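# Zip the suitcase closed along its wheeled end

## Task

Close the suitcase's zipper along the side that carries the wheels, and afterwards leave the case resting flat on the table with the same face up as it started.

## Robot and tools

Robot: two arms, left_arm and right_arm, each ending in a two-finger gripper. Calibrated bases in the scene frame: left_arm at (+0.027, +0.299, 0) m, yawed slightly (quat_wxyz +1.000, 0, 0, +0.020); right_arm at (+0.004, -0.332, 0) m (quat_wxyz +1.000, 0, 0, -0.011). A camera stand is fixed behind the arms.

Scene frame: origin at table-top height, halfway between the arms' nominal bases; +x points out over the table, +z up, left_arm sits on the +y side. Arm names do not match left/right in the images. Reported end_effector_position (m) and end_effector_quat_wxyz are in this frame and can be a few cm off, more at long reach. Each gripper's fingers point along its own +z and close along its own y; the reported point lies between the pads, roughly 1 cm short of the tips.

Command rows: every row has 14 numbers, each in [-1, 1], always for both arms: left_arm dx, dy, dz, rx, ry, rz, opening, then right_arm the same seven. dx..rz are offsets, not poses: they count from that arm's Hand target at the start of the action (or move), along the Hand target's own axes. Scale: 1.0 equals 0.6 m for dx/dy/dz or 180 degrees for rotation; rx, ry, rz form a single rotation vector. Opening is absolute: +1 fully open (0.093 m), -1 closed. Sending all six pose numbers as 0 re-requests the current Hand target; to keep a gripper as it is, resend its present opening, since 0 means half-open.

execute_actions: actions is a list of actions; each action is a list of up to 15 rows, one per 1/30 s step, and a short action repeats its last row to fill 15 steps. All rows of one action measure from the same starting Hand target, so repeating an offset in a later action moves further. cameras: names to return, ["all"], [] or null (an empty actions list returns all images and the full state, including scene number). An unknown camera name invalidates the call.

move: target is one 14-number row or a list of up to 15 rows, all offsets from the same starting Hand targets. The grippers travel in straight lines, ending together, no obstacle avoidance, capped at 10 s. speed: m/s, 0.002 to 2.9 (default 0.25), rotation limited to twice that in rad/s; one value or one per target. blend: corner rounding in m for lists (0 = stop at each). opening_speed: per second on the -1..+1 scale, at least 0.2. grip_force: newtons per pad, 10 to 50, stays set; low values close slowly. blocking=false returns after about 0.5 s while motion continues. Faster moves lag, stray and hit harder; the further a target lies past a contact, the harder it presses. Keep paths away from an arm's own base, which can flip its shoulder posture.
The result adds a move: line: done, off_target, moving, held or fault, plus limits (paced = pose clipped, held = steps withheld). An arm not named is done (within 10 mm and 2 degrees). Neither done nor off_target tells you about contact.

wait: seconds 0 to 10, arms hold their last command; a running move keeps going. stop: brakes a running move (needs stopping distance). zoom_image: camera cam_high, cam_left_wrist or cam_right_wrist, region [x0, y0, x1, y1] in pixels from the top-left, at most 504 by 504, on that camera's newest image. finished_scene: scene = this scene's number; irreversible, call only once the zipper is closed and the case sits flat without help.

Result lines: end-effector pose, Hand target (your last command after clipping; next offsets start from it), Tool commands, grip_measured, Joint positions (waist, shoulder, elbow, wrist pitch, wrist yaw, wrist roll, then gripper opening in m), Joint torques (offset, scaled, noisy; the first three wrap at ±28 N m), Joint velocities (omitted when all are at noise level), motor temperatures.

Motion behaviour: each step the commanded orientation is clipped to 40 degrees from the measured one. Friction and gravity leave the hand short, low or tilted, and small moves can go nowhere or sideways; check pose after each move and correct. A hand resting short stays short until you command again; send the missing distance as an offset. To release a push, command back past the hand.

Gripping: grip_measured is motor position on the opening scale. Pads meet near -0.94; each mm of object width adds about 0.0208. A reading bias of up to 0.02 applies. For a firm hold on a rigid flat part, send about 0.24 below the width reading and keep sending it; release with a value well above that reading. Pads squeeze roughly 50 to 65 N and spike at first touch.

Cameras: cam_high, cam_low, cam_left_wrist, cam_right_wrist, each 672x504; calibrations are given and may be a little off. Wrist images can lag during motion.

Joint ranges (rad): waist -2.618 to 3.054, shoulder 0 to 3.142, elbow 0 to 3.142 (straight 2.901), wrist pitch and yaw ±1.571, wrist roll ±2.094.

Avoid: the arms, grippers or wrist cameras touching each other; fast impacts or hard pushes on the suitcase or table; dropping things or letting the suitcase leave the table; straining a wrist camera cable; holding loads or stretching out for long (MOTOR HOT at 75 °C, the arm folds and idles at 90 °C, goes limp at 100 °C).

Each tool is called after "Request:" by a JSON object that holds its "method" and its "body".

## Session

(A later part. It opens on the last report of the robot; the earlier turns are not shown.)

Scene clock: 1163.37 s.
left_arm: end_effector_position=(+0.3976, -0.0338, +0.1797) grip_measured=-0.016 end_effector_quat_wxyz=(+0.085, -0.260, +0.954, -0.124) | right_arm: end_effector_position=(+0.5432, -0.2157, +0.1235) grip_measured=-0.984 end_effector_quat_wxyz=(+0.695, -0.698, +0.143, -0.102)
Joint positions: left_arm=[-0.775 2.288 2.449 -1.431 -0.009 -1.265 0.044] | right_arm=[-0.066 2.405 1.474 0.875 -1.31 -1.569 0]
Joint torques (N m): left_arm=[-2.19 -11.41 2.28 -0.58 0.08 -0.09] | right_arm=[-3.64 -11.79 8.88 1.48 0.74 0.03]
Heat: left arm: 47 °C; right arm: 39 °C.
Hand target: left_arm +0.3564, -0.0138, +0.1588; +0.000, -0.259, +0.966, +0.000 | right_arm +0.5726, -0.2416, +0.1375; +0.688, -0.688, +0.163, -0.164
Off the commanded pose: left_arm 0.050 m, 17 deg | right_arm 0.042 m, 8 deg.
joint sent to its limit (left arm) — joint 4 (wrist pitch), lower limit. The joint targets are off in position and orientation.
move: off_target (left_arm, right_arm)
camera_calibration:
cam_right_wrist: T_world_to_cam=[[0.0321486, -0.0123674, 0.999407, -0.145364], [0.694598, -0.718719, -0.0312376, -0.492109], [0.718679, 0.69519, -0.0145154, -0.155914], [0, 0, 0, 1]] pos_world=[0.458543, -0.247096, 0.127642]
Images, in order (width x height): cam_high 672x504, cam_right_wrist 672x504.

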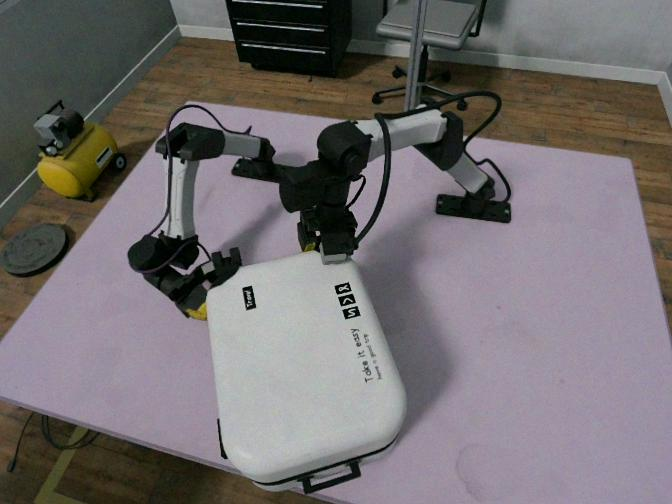

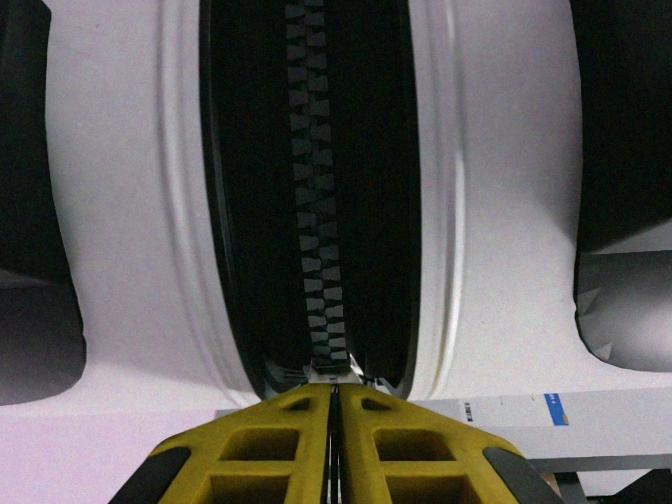

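Request:
{"method": "move", "body": {"target": [0.005,0.006,0,0,0,0,-0.25,0.025,0,0.015,0,-0.06,0,-1], "speed": 0.1, "cameras": []}}

Request:
{"method": "move", "body": {"target": [0.01,0.004,0,0,0,0,-0.25,0.03,0,0.02,0,-0.05,0,-1], "speed": 0.1, "cameras": ["cam_right_wrist","cam_high"]}}

Scene clock: 1169.80 s.
left_arm: end_effector_position=(+0.3979, -0.0343, +0.1800) grip_measured=-0.016 end_effector_quat_wxyz=(+0.087, -0.270, +0.951, -0.127) | right_arm: end_effector_position=(+0.5605, -0.2115, +0.1255) grip_measured=-0.984 end_effector_quat_wxyz=(+0.705, -0.705, +0.054, -0.057)
Joint positions: left_arm=[-0.776 2.278 2.432 -1.415 -0.012 -1.287 0.044] | right_arm=[-0.065 2.571 1.789 0.776 -1.501 -1.58 0]
Joint torques (N m): left_arm=[-2.36 -11.59 2.15 -0.74 0.07 0.06] | right_arm=[-4.49 -12.86 9.77 1.06 0.75 0.33]
Heat: left arm: 48 °C; right arm: 38 °C.
Hand target: left_arm +0.3521, -0.0122, +0.1589; +0.000, -0.258, +0.966, +0.000 | right_arm +0.5900, -0.2403, +0.1376; +0.700, -0.701, +0.098, -0.098
Off the commanded pose: left_arm 0.055 m, 18 deg | right_arm 0.043 m, 7 deg.
joint sent to its limit (left arm) — joint 4 (wrist pitch), lower limit. The joint targets are off in position and orientation.
move: off_target (left_arm, right_arm)
No camera images: "cameras" was empty.

Scene clock: 1171.97 s.
left_arm: end_effector_position=(+0.4008, -0.0369, +0.1807) grip_measured=-0.016 end_effector_quat_wxyz=(+0.087, -0.299, +0.940, -0.138) | right_arm: end_effector_position=(+0.5915, -0.1928, +0.1308) grip_measured=-0.984 end_effector_quat_wxyz=(+0.706, -0.707, -0.008, -0.041)
Joint positions: left_arm=[-0.776 2.273 2.419 -1.389 -0.012 -1.349 0.044] | right_arm=[-0.029 2.806 2.234 0.744 -1.575 -1.467 0]
Joint torques (N m): left_arm=[-2.91 -12.03 2.39 -0.99 0.12 0.53] | right_arm=[-6.39 -13.67 9.8 0.51 0.23 0.45]
Heat: left arm: 49 °C; right arm: 39 °C.
Hand target: left_arm +0.3456, -0.0131, +0.1588; +0.000, -0.258, +0.966, +0.000 | right_arm +0.6106, -0.2336, +0.1375; +0.705, -0.706, +0.042, -0.043
Off the commanded pose: left_arm 0.064 m, 19 deg | right_arm 0.046 m, 6 deg.
joint sent to its limit (left arm) — joint 4 (wrist pitch), lower limit. The joint targets are off in position and orientation.
move: off_target (left_arm, right_arm)
camera_calibration:
cam_right_wrist: T_world_to_cam=[[-0.090288, -0.0101913, 0.995864, -0.0806562], [0.874319, -0.479621, 0.0743602, -0.583073], [0.47688, 0.877416, 0.0522146, -0.0369929], [0, 0, 0, 1]] pos_world=[0.520151, -0.248018, 0.125611]
Images, in order (width x height): cam_high 672x504, cam_right_wrist 672x504.

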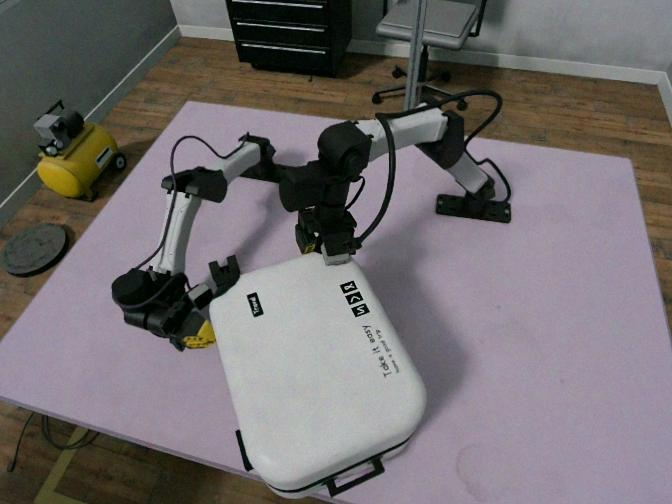

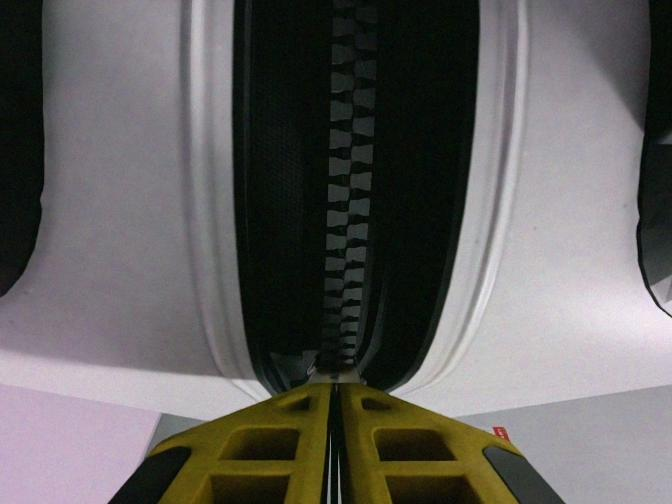

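Request:
{"method": "move", "body": {"target": [0.03,0.006,0,0,0,0,-0.25,0.025,0,0.02,0,-0.02,0,-1], "speed": 0.1, "cameras": ["cam_right_wrist","cam_high"]}}

Scene clock: 1181.83 s.
left_arm: end_effector_position=(+0.4041, -0.0390, +0.1811) grip_measured=-0.016 end_effector_quat_wxyz=(+0.092, -0.326, +0.929, -0.148) | right_arm: end_effector_position=(+0.6086, -0.1772, +0.1366) grip_measured=-0.984 end_effector_quat_wxyz=(+0.704, -0.706, -0.043, -0.056)
Joint positions: left_arm=[-0.778 2.261 2.393 -1.354 -0.021 -1.408 0.044] | right_arm=[-0.001 3.012 2.635 0.7 -1.575 -1.387 0]
Joint torques (N m): left_arm=[-5.03 -12.56 2.17 -1.35 0.22 0.8] | right_arm=[-7.08 -14.38 9.2 -0.07 0.21 0.46]
Motor temperatures (°C): left_arm=[22 53 29 25 20 19 23] | right_arm=[23 44 35 35 18 19 22]
Heat: left arm: 53 °C; right arm: 44 °C.
Hand target: left_arm +0.3282, -0.0190, +0.1588; +0.000, -0.258, +0.966, +0.000 | right_arm +0.6269, -0.2236, +0.1375; +0.706, -0.707, +0.020, -0.021
Off the commanded pose: left_arm 0.082 m, 22 deg | right_arm 0.050 m, 8 deg.
joint sent to its limit (left arm) — joint 4 (wrist pitch), lower limit. The joint targets are off in position and orientation.
move: off_target (left_arm, right_arm)
camera_calibration:
cam_right_wrist: T_world_to_cam=[[-0.160315, -0.0106596, 0.987008, -0.0408743], [0.879763, -0.454948, 0.137982, -0.598564], [0.447567, 0.890454, 0.0823128, -0.0430857], [0, 0, 0, 1]] pos_world=[0.539325, -0.234386, 0.126481]
Images, in order (width x height): cam_high 672x504, cam_right_wrist 672x504.

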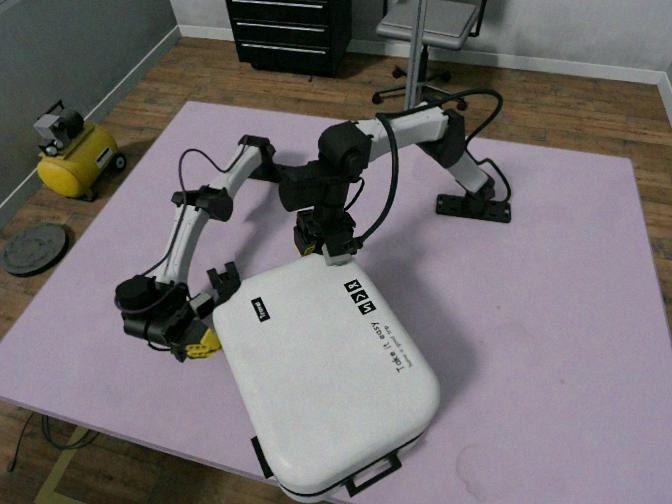

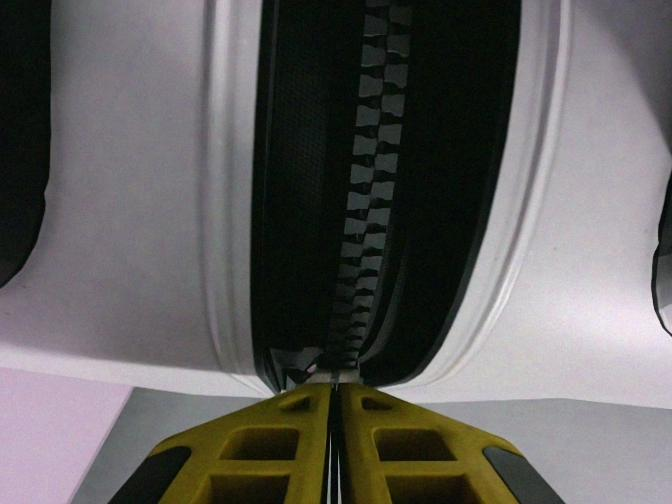

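Request:
{"method": "move", "body": {"target": [-0.02,0.06,0,0,0,0.1,-0.25,0,0,-0.01,0,-0.02,0,-1], "speed": 0.1, "cameras": ["cam_right_wrist","cam_high"]}}

Scene clock: 1193.50 s.
left_arm: end_effector_position=(+0.3966, -0.0265, +0.1806) grip_measured=-0.016 end_effector_quat_wxyz=(+0.103, -0.209, +0.963, -0.137) | right_arm: end_effector_position=(+0.6092, -0.1783, +0.1340) grip_measured=-0.984 end_effector_quat_wxyz=(+0.705, -0.707, -0.035, -0.049)
Joint positions: left_arm=[-0.763 2.177 2.253 -1.302 -0.003 -1.15 0.044] | right_arm=[-0.003 3.023 2.646 0.703 -1.575 -1.364 0]
Joint torques (N m): left_arm=[-2.39 -13.29 2.18 -1.94 0.28 1.79] | right_arm=[-7.66 -14.63 9.47 0.03 0.13 0.47]
Motor temperatures (°C): left_arm=[22 56 28 26 20 20 23] | right_arm=[23 48 35 32 18 19 22]
Heat: left arm: 56 °C; right arm: 48 °C.
Hand target: left_arm +0.3206, +0.0182, +0.1587; +0.000, -0.104, +0.995, +0.000 | right_arm +0.6266, -0.2296, +0.1375; +0.707, -0.707, -0.002, +0.001
Off the commanded pose: left_arm 0.091 m, 23 deg | right_arm 0.054 m, 7 deg.
joint sent to its limit (right arm) — joint 5 (wrist yaw), lower limit. The joint targets are off in position and orientation.
move: off_target (left_arm, right_arm)
camera_calibration:
cam_right_wrist: T_world_to_cam=[[-0.140379, -0.0107227, 0.99004, -0.0507823], [0.881484, -0.456701, 0.12004, -0.598228], [0.450866, 0.889555, 0.073563, -0.0431318], [0, 0, 0, 1]] pos_world=[0.539646, -0.235388, 0.125261]
Images, in order (width x height): cam_high 672x504, cam_right_wrist 672x504.

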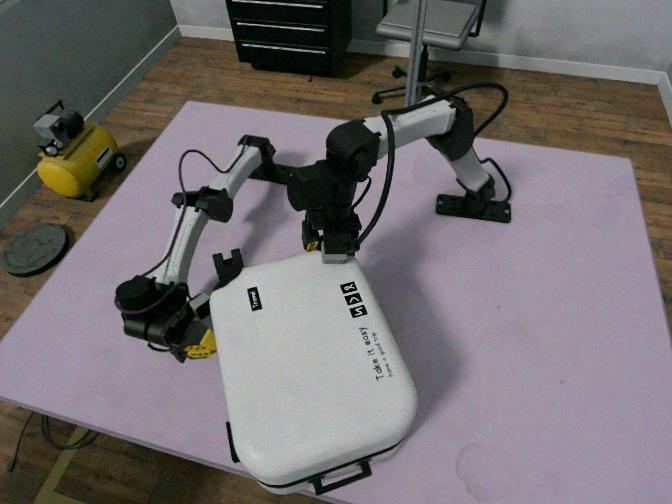

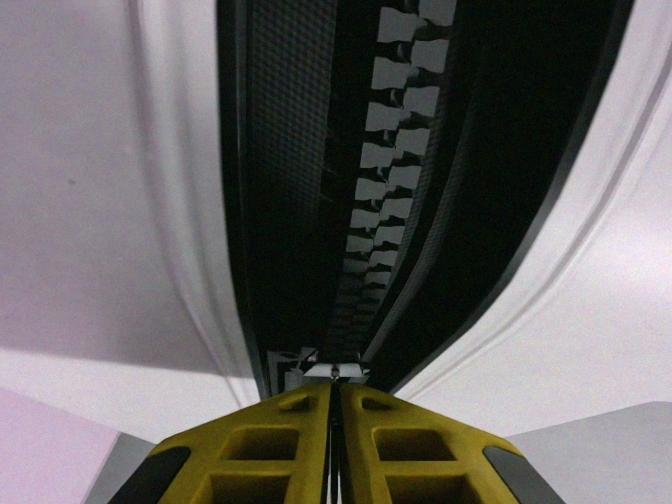

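Request:
{"method": "move", "body": {"target": [0.0,0.04,0,0,0,0.08,-0.25,0.02,0,-0.01,0,0,0,-1], "speed": 0.1, "cameras": ["cam_right_wrist"]}}

Request:
{"method": "zoom_image", "body": {"camera": "cam_right_wrist", "region": [220, 250, 440, 415]}}

Scene clock: 1203.93 s.
left_arm: end_effector_position=(+0.4091, -0.0036, +0.1820) grip_measured=-0.016 end_effector_quat_wxyz=(+0.140, -0.125, +0.972, -0.145) | right_arm: end_effector_position=(+0.6122, -0.1738, +0.1403) grip_measured=-0.984 end_effector_quat_wxyz=(+0.705, -0.707, -0.036, -0.046)
Joint positions: left_arm=[-0.71 2.069 2.066 -1.162 0.001 -0.925 0.044] | right_arm=[0.004 3.08 2.798 0.576 -1.575 -1.393 0]
Joint torques (N m): left_arm=[-2.84 -13.86 2.13 -2.22 0.33 2.34] | right_arm=[-9.22 -14.58 8.99 -0.56 0.32 -0.22]
Motor temperatures (°C): left_arm=[22 59 28 27 20 22 23] | right_arm=[24 49 35 31 18 19 22]
Heat: left arm: 59 °C; right arm: 49 °C.
Hand target: left_arm +0.3158, +0.0417, +0.1588; +0.000, +0.021, +1.000, +0.000 | right_arm +0.6386, -0.2355, +0.1375; +0.707, -0.707, -0.002, +0.001
Off the commanded pose: left_arm 0.106 m, 29 deg | right_arm 0.067 m, 7 deg.
move: off_target (left_arm, right_arm)
camera_calibration:
cam_right_wrist: T_world_to_cam=[[-0.1373, -0.012064, 0.990456, -0.0588197], [0.885336, -0.449925, 0.117248, -0.600415], [0.444217, 0.892985, 0.0724555, -0.0442016], [0, 0, 0, 1]] pos_world=[0.543128, -0.23138, 0.131858]
Images, in order (width x height): cam_right_wrist 672x504.

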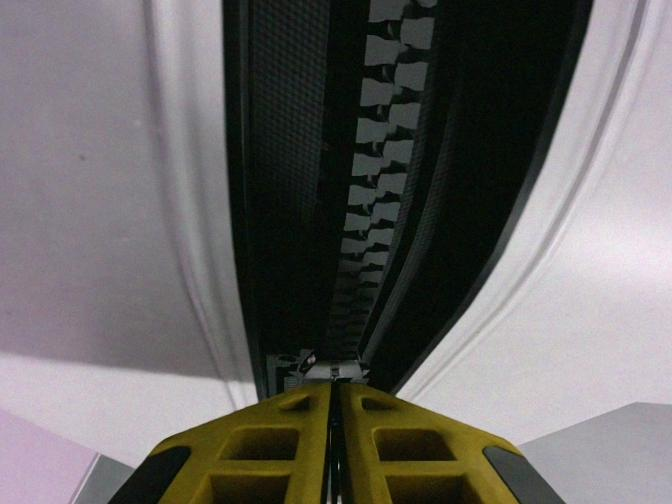

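Scaled by 2.291 from the camera's 672x504 image, which has a finer 960x720 frame.

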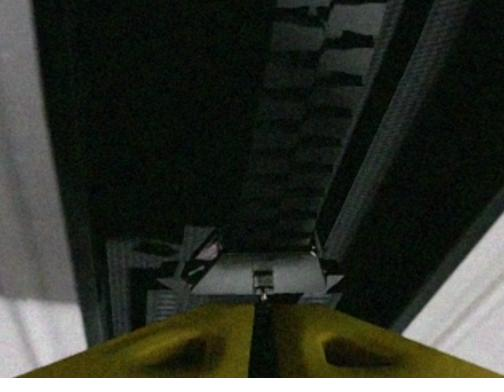

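Request:
{"method": "move", "body": {"target": [0.0,0.01,0,0,0,0,-0.25,0.02,-0.03,0.015,0,0,0,-1], "speed": 0.1, "cameras": ["cam_right_wrist","cam_high"]}}

Request:
{"method": "zoom_image", "body": {"camera": "cam_right_wrist", "region": [240, 320, 400, 410]}}

Scene clock: 1210.10 s.
left_arm: end_effector_position=(+0.4110, +0.0004, +0.1823) grip_measured=-0.016 end_effector_quat_wxyz=(+0.145, -0.119, +0.971, -0.146) | right_arm: end_effector_position=(+0.6124, -0.1724, +0.1412) grip_measured=-0.984 end_effector_quat_wxyz=(+0.706, -0.707, -0.034, -0.043)
Joint positions: left_arm=[-0.7 2.054 2.042 -1.144 0.002 -0.905 0.044] | right_arm=[0.007 3.08 2.802 0.568 -1.573 -1.39 0]
Joint torques (N m): left_arm=[-2.66 -13.89 2.25 -2.32 0.33 2.29] | right_arm=[-8.28 -16.73 9.24 -0.65 0.89 -0.12]
Motor temperatures (°C): left_arm=[22 59 28 27 20 23 23] | right_arm=[25 52 35 31 18 19 22]
Heat: left arm: 59 °C; right arm: 52 °C.
Hand target: left_arm +0.3160, +0.0476, +0.1589; +0.000, +0.021, +1.000, -0.001 | right_arm +0.6506, -0.2264, +0.1555; +0.707, -0.707, -0.002, +0.001
Off the commanded pose: left_arm 0.109 m, 29 deg | right_arm 0.068 m, 6 deg.
move: off_target (left_arm, right_arm)
camera_calibration:
cam_right_wrist: T_world_to_cam=[[-0.130868, -0.0128034, 0.991317, -0.0638635], [0.886087, -0.449992, 0.111164, -0.599554], [0.444662, 0.892941, 0.0702343, -0.0455034], [0, 0, 0, 1]] pos_world=[0.543133, -0.229981, 0.133154]
Images, in order (width x height): cam_high 672x504, cam_right_wrist 672x504.

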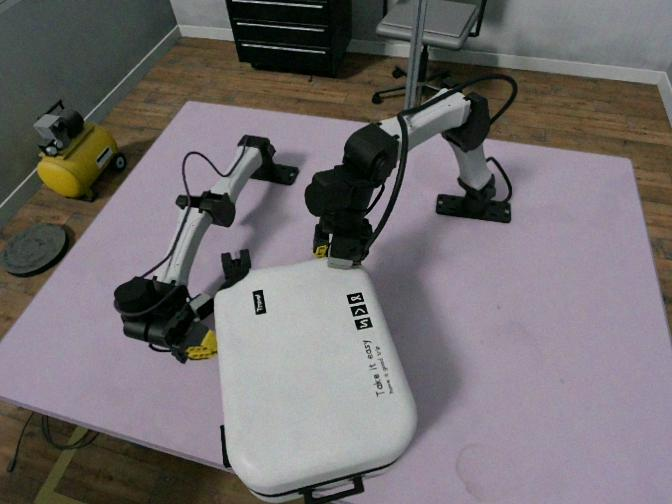

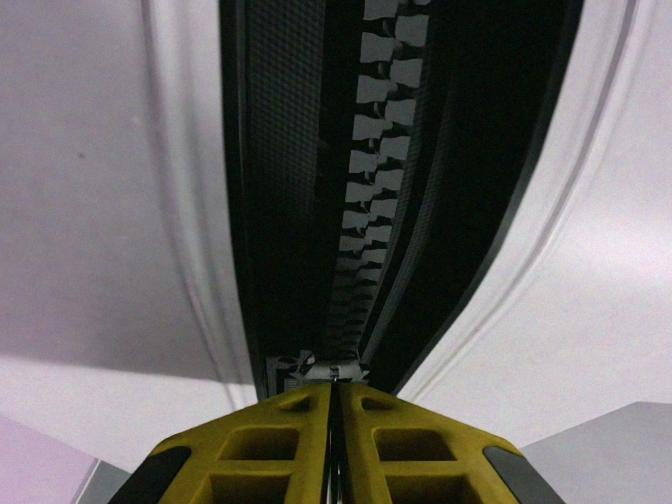

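Scaled by 3.150 from the camera's 672x504 image, which has a finer 960x720 frame.

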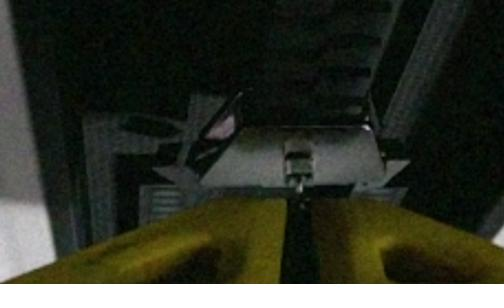

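Request:
{"method": "move", "body": {"target": [[-0.14,-0.07,0,0,0,-0.1,-0.25,-0.06,0,0.08,0,0,0,-1],[-0.14,-0.07,0,0,0,-0.1,-0.25,-0.06,0,0.08,0,0,0,-0.3],[-0.14,-0.07,0,0,0,-0.1,-0.25,-0.06,-0.02,-0.14,0,0,0,-0.3]], "speed": 0.12, "cameras": ["cam_right_wrist","cam_high"]}}

Request:
{"method": "zoom_image", "body": {"camera": "cam_right_wrist", "region": [200, 180, 460, 400]}}

Scene clock: 1223.97 s.
left_arm: end_effector_position=(+0.4219, -0.0062, +0.1815) grip_measured=-0.032 end_effector_quat_wxyz=(+0.114, -0.134, +0.980, -0.096) | right_arm: end_effector_position=(+0.6270, -0.3129, +0.1596) grip_measured=-0.303 end_effector_quat_wxyz=(+0.709, -0.691, +0.109, -0.082)
Joint positions: left_arm=[-0.708 2.312 2.501 -1.463 -0.03 -0.935 0.044] | right_arm=[-0.221 3.088 2.791 0.919 -1.537 -0.907 0.031]
Joint torques (N m): left_arm=[-1.07 -7.94 6.53 -0.17 0.25 -0.11] | right_arm=[-0.05 -15.92 6.57 1.18 -0.12 0.24]
Motor temperatures (°C): left_arm=[22 60 29 27 20 23 23] | right_arm=[25 57 34 31 18 19 22]
Heat: left arm: 60 °C; right arm: 57 °C.
Hand target: left_arm +0.3980, +0.0021, +0.1589; +0.000, -0.135, +0.991, +0.000 | right_arm +0.6150, -0.3106, +0.1677; +0.707, -0.708, -0.002, +0.001
Off the commanded pose: left_arm 0.034 m, 17 deg | right_arm 0.015 m, 16 deg.
joint sent to its limit (left arm) — joint 4 (wrist pitch), lower limit. The joint targets are off in orientation, not in position.
joint sent to its limit (right arm) — joint 5 (wrist yaw), lower limit. The joint targets are off in position and orientation.
move: off_target (left_arm, right_arm); target 2's new opening was sent with right_arm's hand 0.032 m and 1 deg from that target
camera_calibration:
cam_right_wrist: T_world_to_cam=[[0.0101084, -0.0392551, 0.999178, -0.179895], [0.748224, -0.662595, -0.0336012, -0.634772], [0.663369, 0.747948, 0.0226738, -0.102798], [0, 0, 0, 1]] pos_world=[0.544963, -0.350771, 0.160749]
Images, in order (width x height): cam_high 672x504, cam_right_wrist 672x504.

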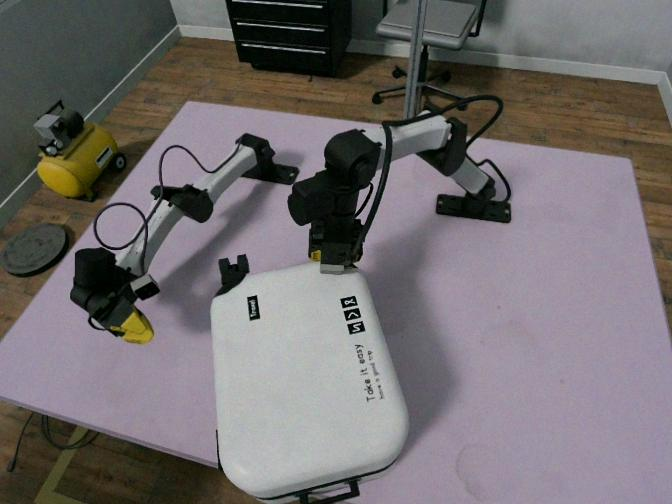

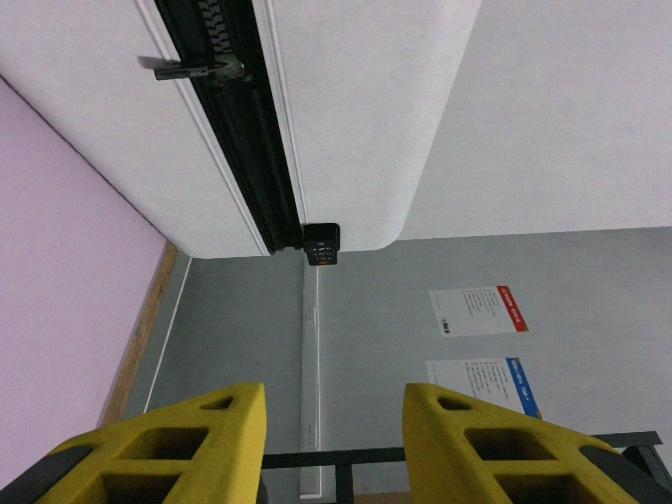

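Scaled by 1.938 from the camera's 672x504 image, which has a finer 960x720 frame.

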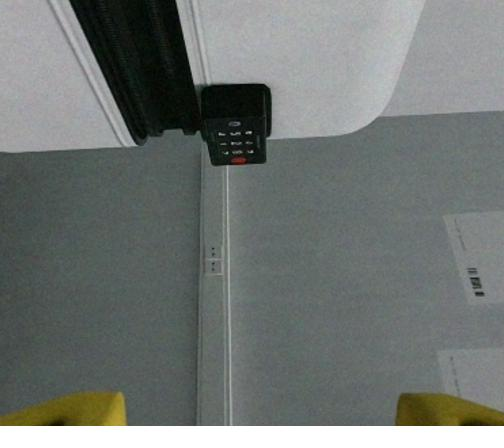

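Request:
{"method": "zoom_image", "body": {"camera": "cam_right_wrist", "region": [130, 0, 330, 150]}}

Scaled by 2.520 from the camera's 672x504 image, which has a finer 960x720 frame.

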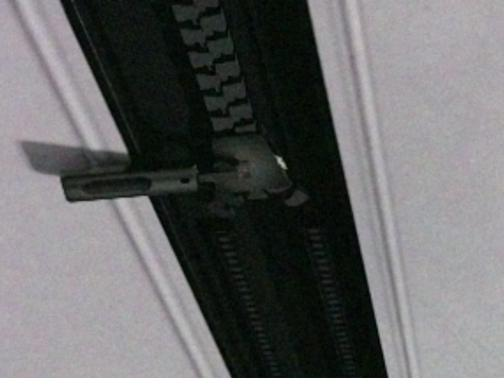

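Request:
{"method": "move", "body": {"target": [[0,0,-0.03,0,0,0,0.45,0,0,0,0,0,0,-0.3],[0,0,-0.22,0,0,0,0.45,0,0,-0.05,0,0,0,-0.3]], "speed": 0.15, "cameras": ["cam_right_wrist","cam_high"]}}

Request:
{"method": "zoom_image", "body": {"camera": "cam_right_wrist", "region": [130, 0, 330, 150]}}

Scene clock: 1233.90 s.
left_arm: end_effector_position=(+0.4152, -0.0044, +0.2813) grip_measured=+0.448 end_effector_quat_wxyz=(+0.189, -0.134, +0.955, -0.185) | right_arm: end_effector_position=(+0.6256, -0.3409, +0.1614) grip_measured=-0.303 end_effector_quat_wxyz=(+0.708, -0.689, +0.125, -0.097)
Joint positions: left_arm=[-0.71 2.21 2.68 -1.506 -0.018 -0.944 0.067] | right_arm=[-0.267 3.088 2.791 0.95 -1.538 -0.875 0.031]
Joint torques (N m): left_arm=[-1.03 -11.77 7.12 0.83 0.15 -0.03] | right_arm=[-0.43 -15.58 6.61 1.2 -0.06 0.25]
Motor temperatures (°C): left_arm=[22 58 29 25 20 22 23] | right_arm=[24 55 34 31 18 19 22]
Heat: left arm: 58 °C; right arm: 55 °C.
Hand target: left_arm +0.3981, +0.0022, +0.2909; +0.000, -0.135, +0.991, -0.001 | right_arm +0.6151, -0.3404, +0.1677; +0.707, -0.707, -0.002, +0.001
Off the commanded pose: left_arm 0.021 m, 31 deg | right_arm 0.012 m, 19 deg.
joint sent to its limit (left arm) — joint 4 (wrist pitch), lower limit. The joint targets are off in orientation, not in position.
joint sent to its limit (right arm) — joint 5 (wrist yaw), lower limit. The joint targets are off in orientation, not in position.
move: off_target (left_arm, right_arm)
camera_calibration:
cam_right_wrist: T_world_to_cam=[[0.0101533, -0.040119, 0.999143, -0.18316], [0.718388, -0.694752, -0.0351969, -0.644246], [0.695569, 0.71813, 0.021767, -0.111106], [0, 0, 0, 1]] pos_world=[0.54196, -0.375151, 0.162746]
Images, in order (width x height): cam_high 672x504, cam_right_wrist 672x504.

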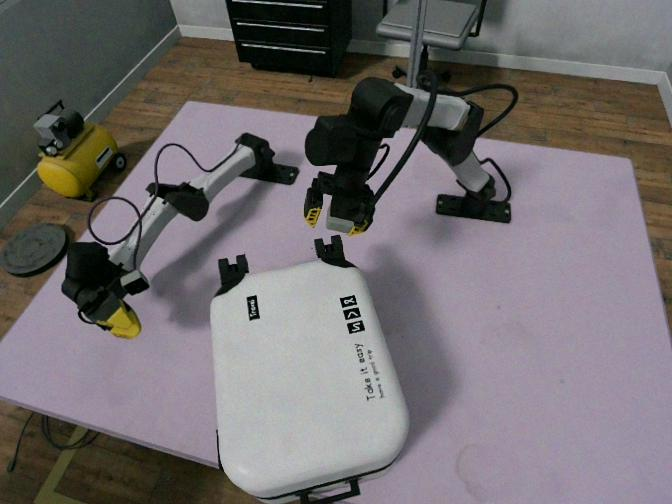

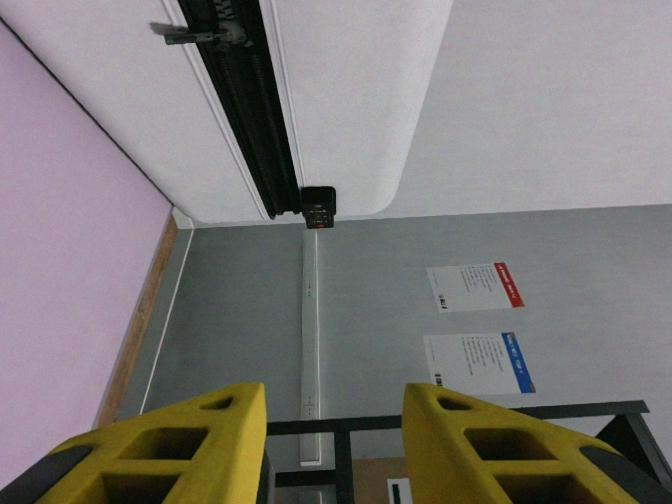

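Scaled by 2.520 from the camera's 672x504 image, which has a finer 960x720 frame.

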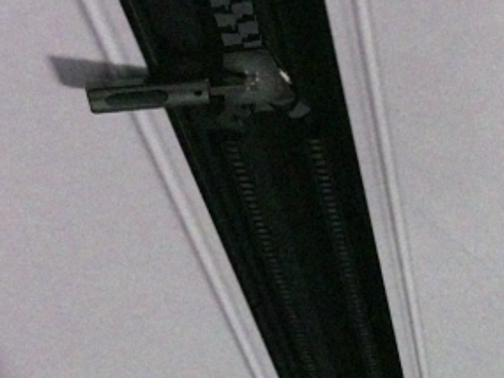

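Matches the scene‑1 end state.

Request:
{"method": "finished_scene", "body": {"scene": 2}}

The scene is finished: the task was done.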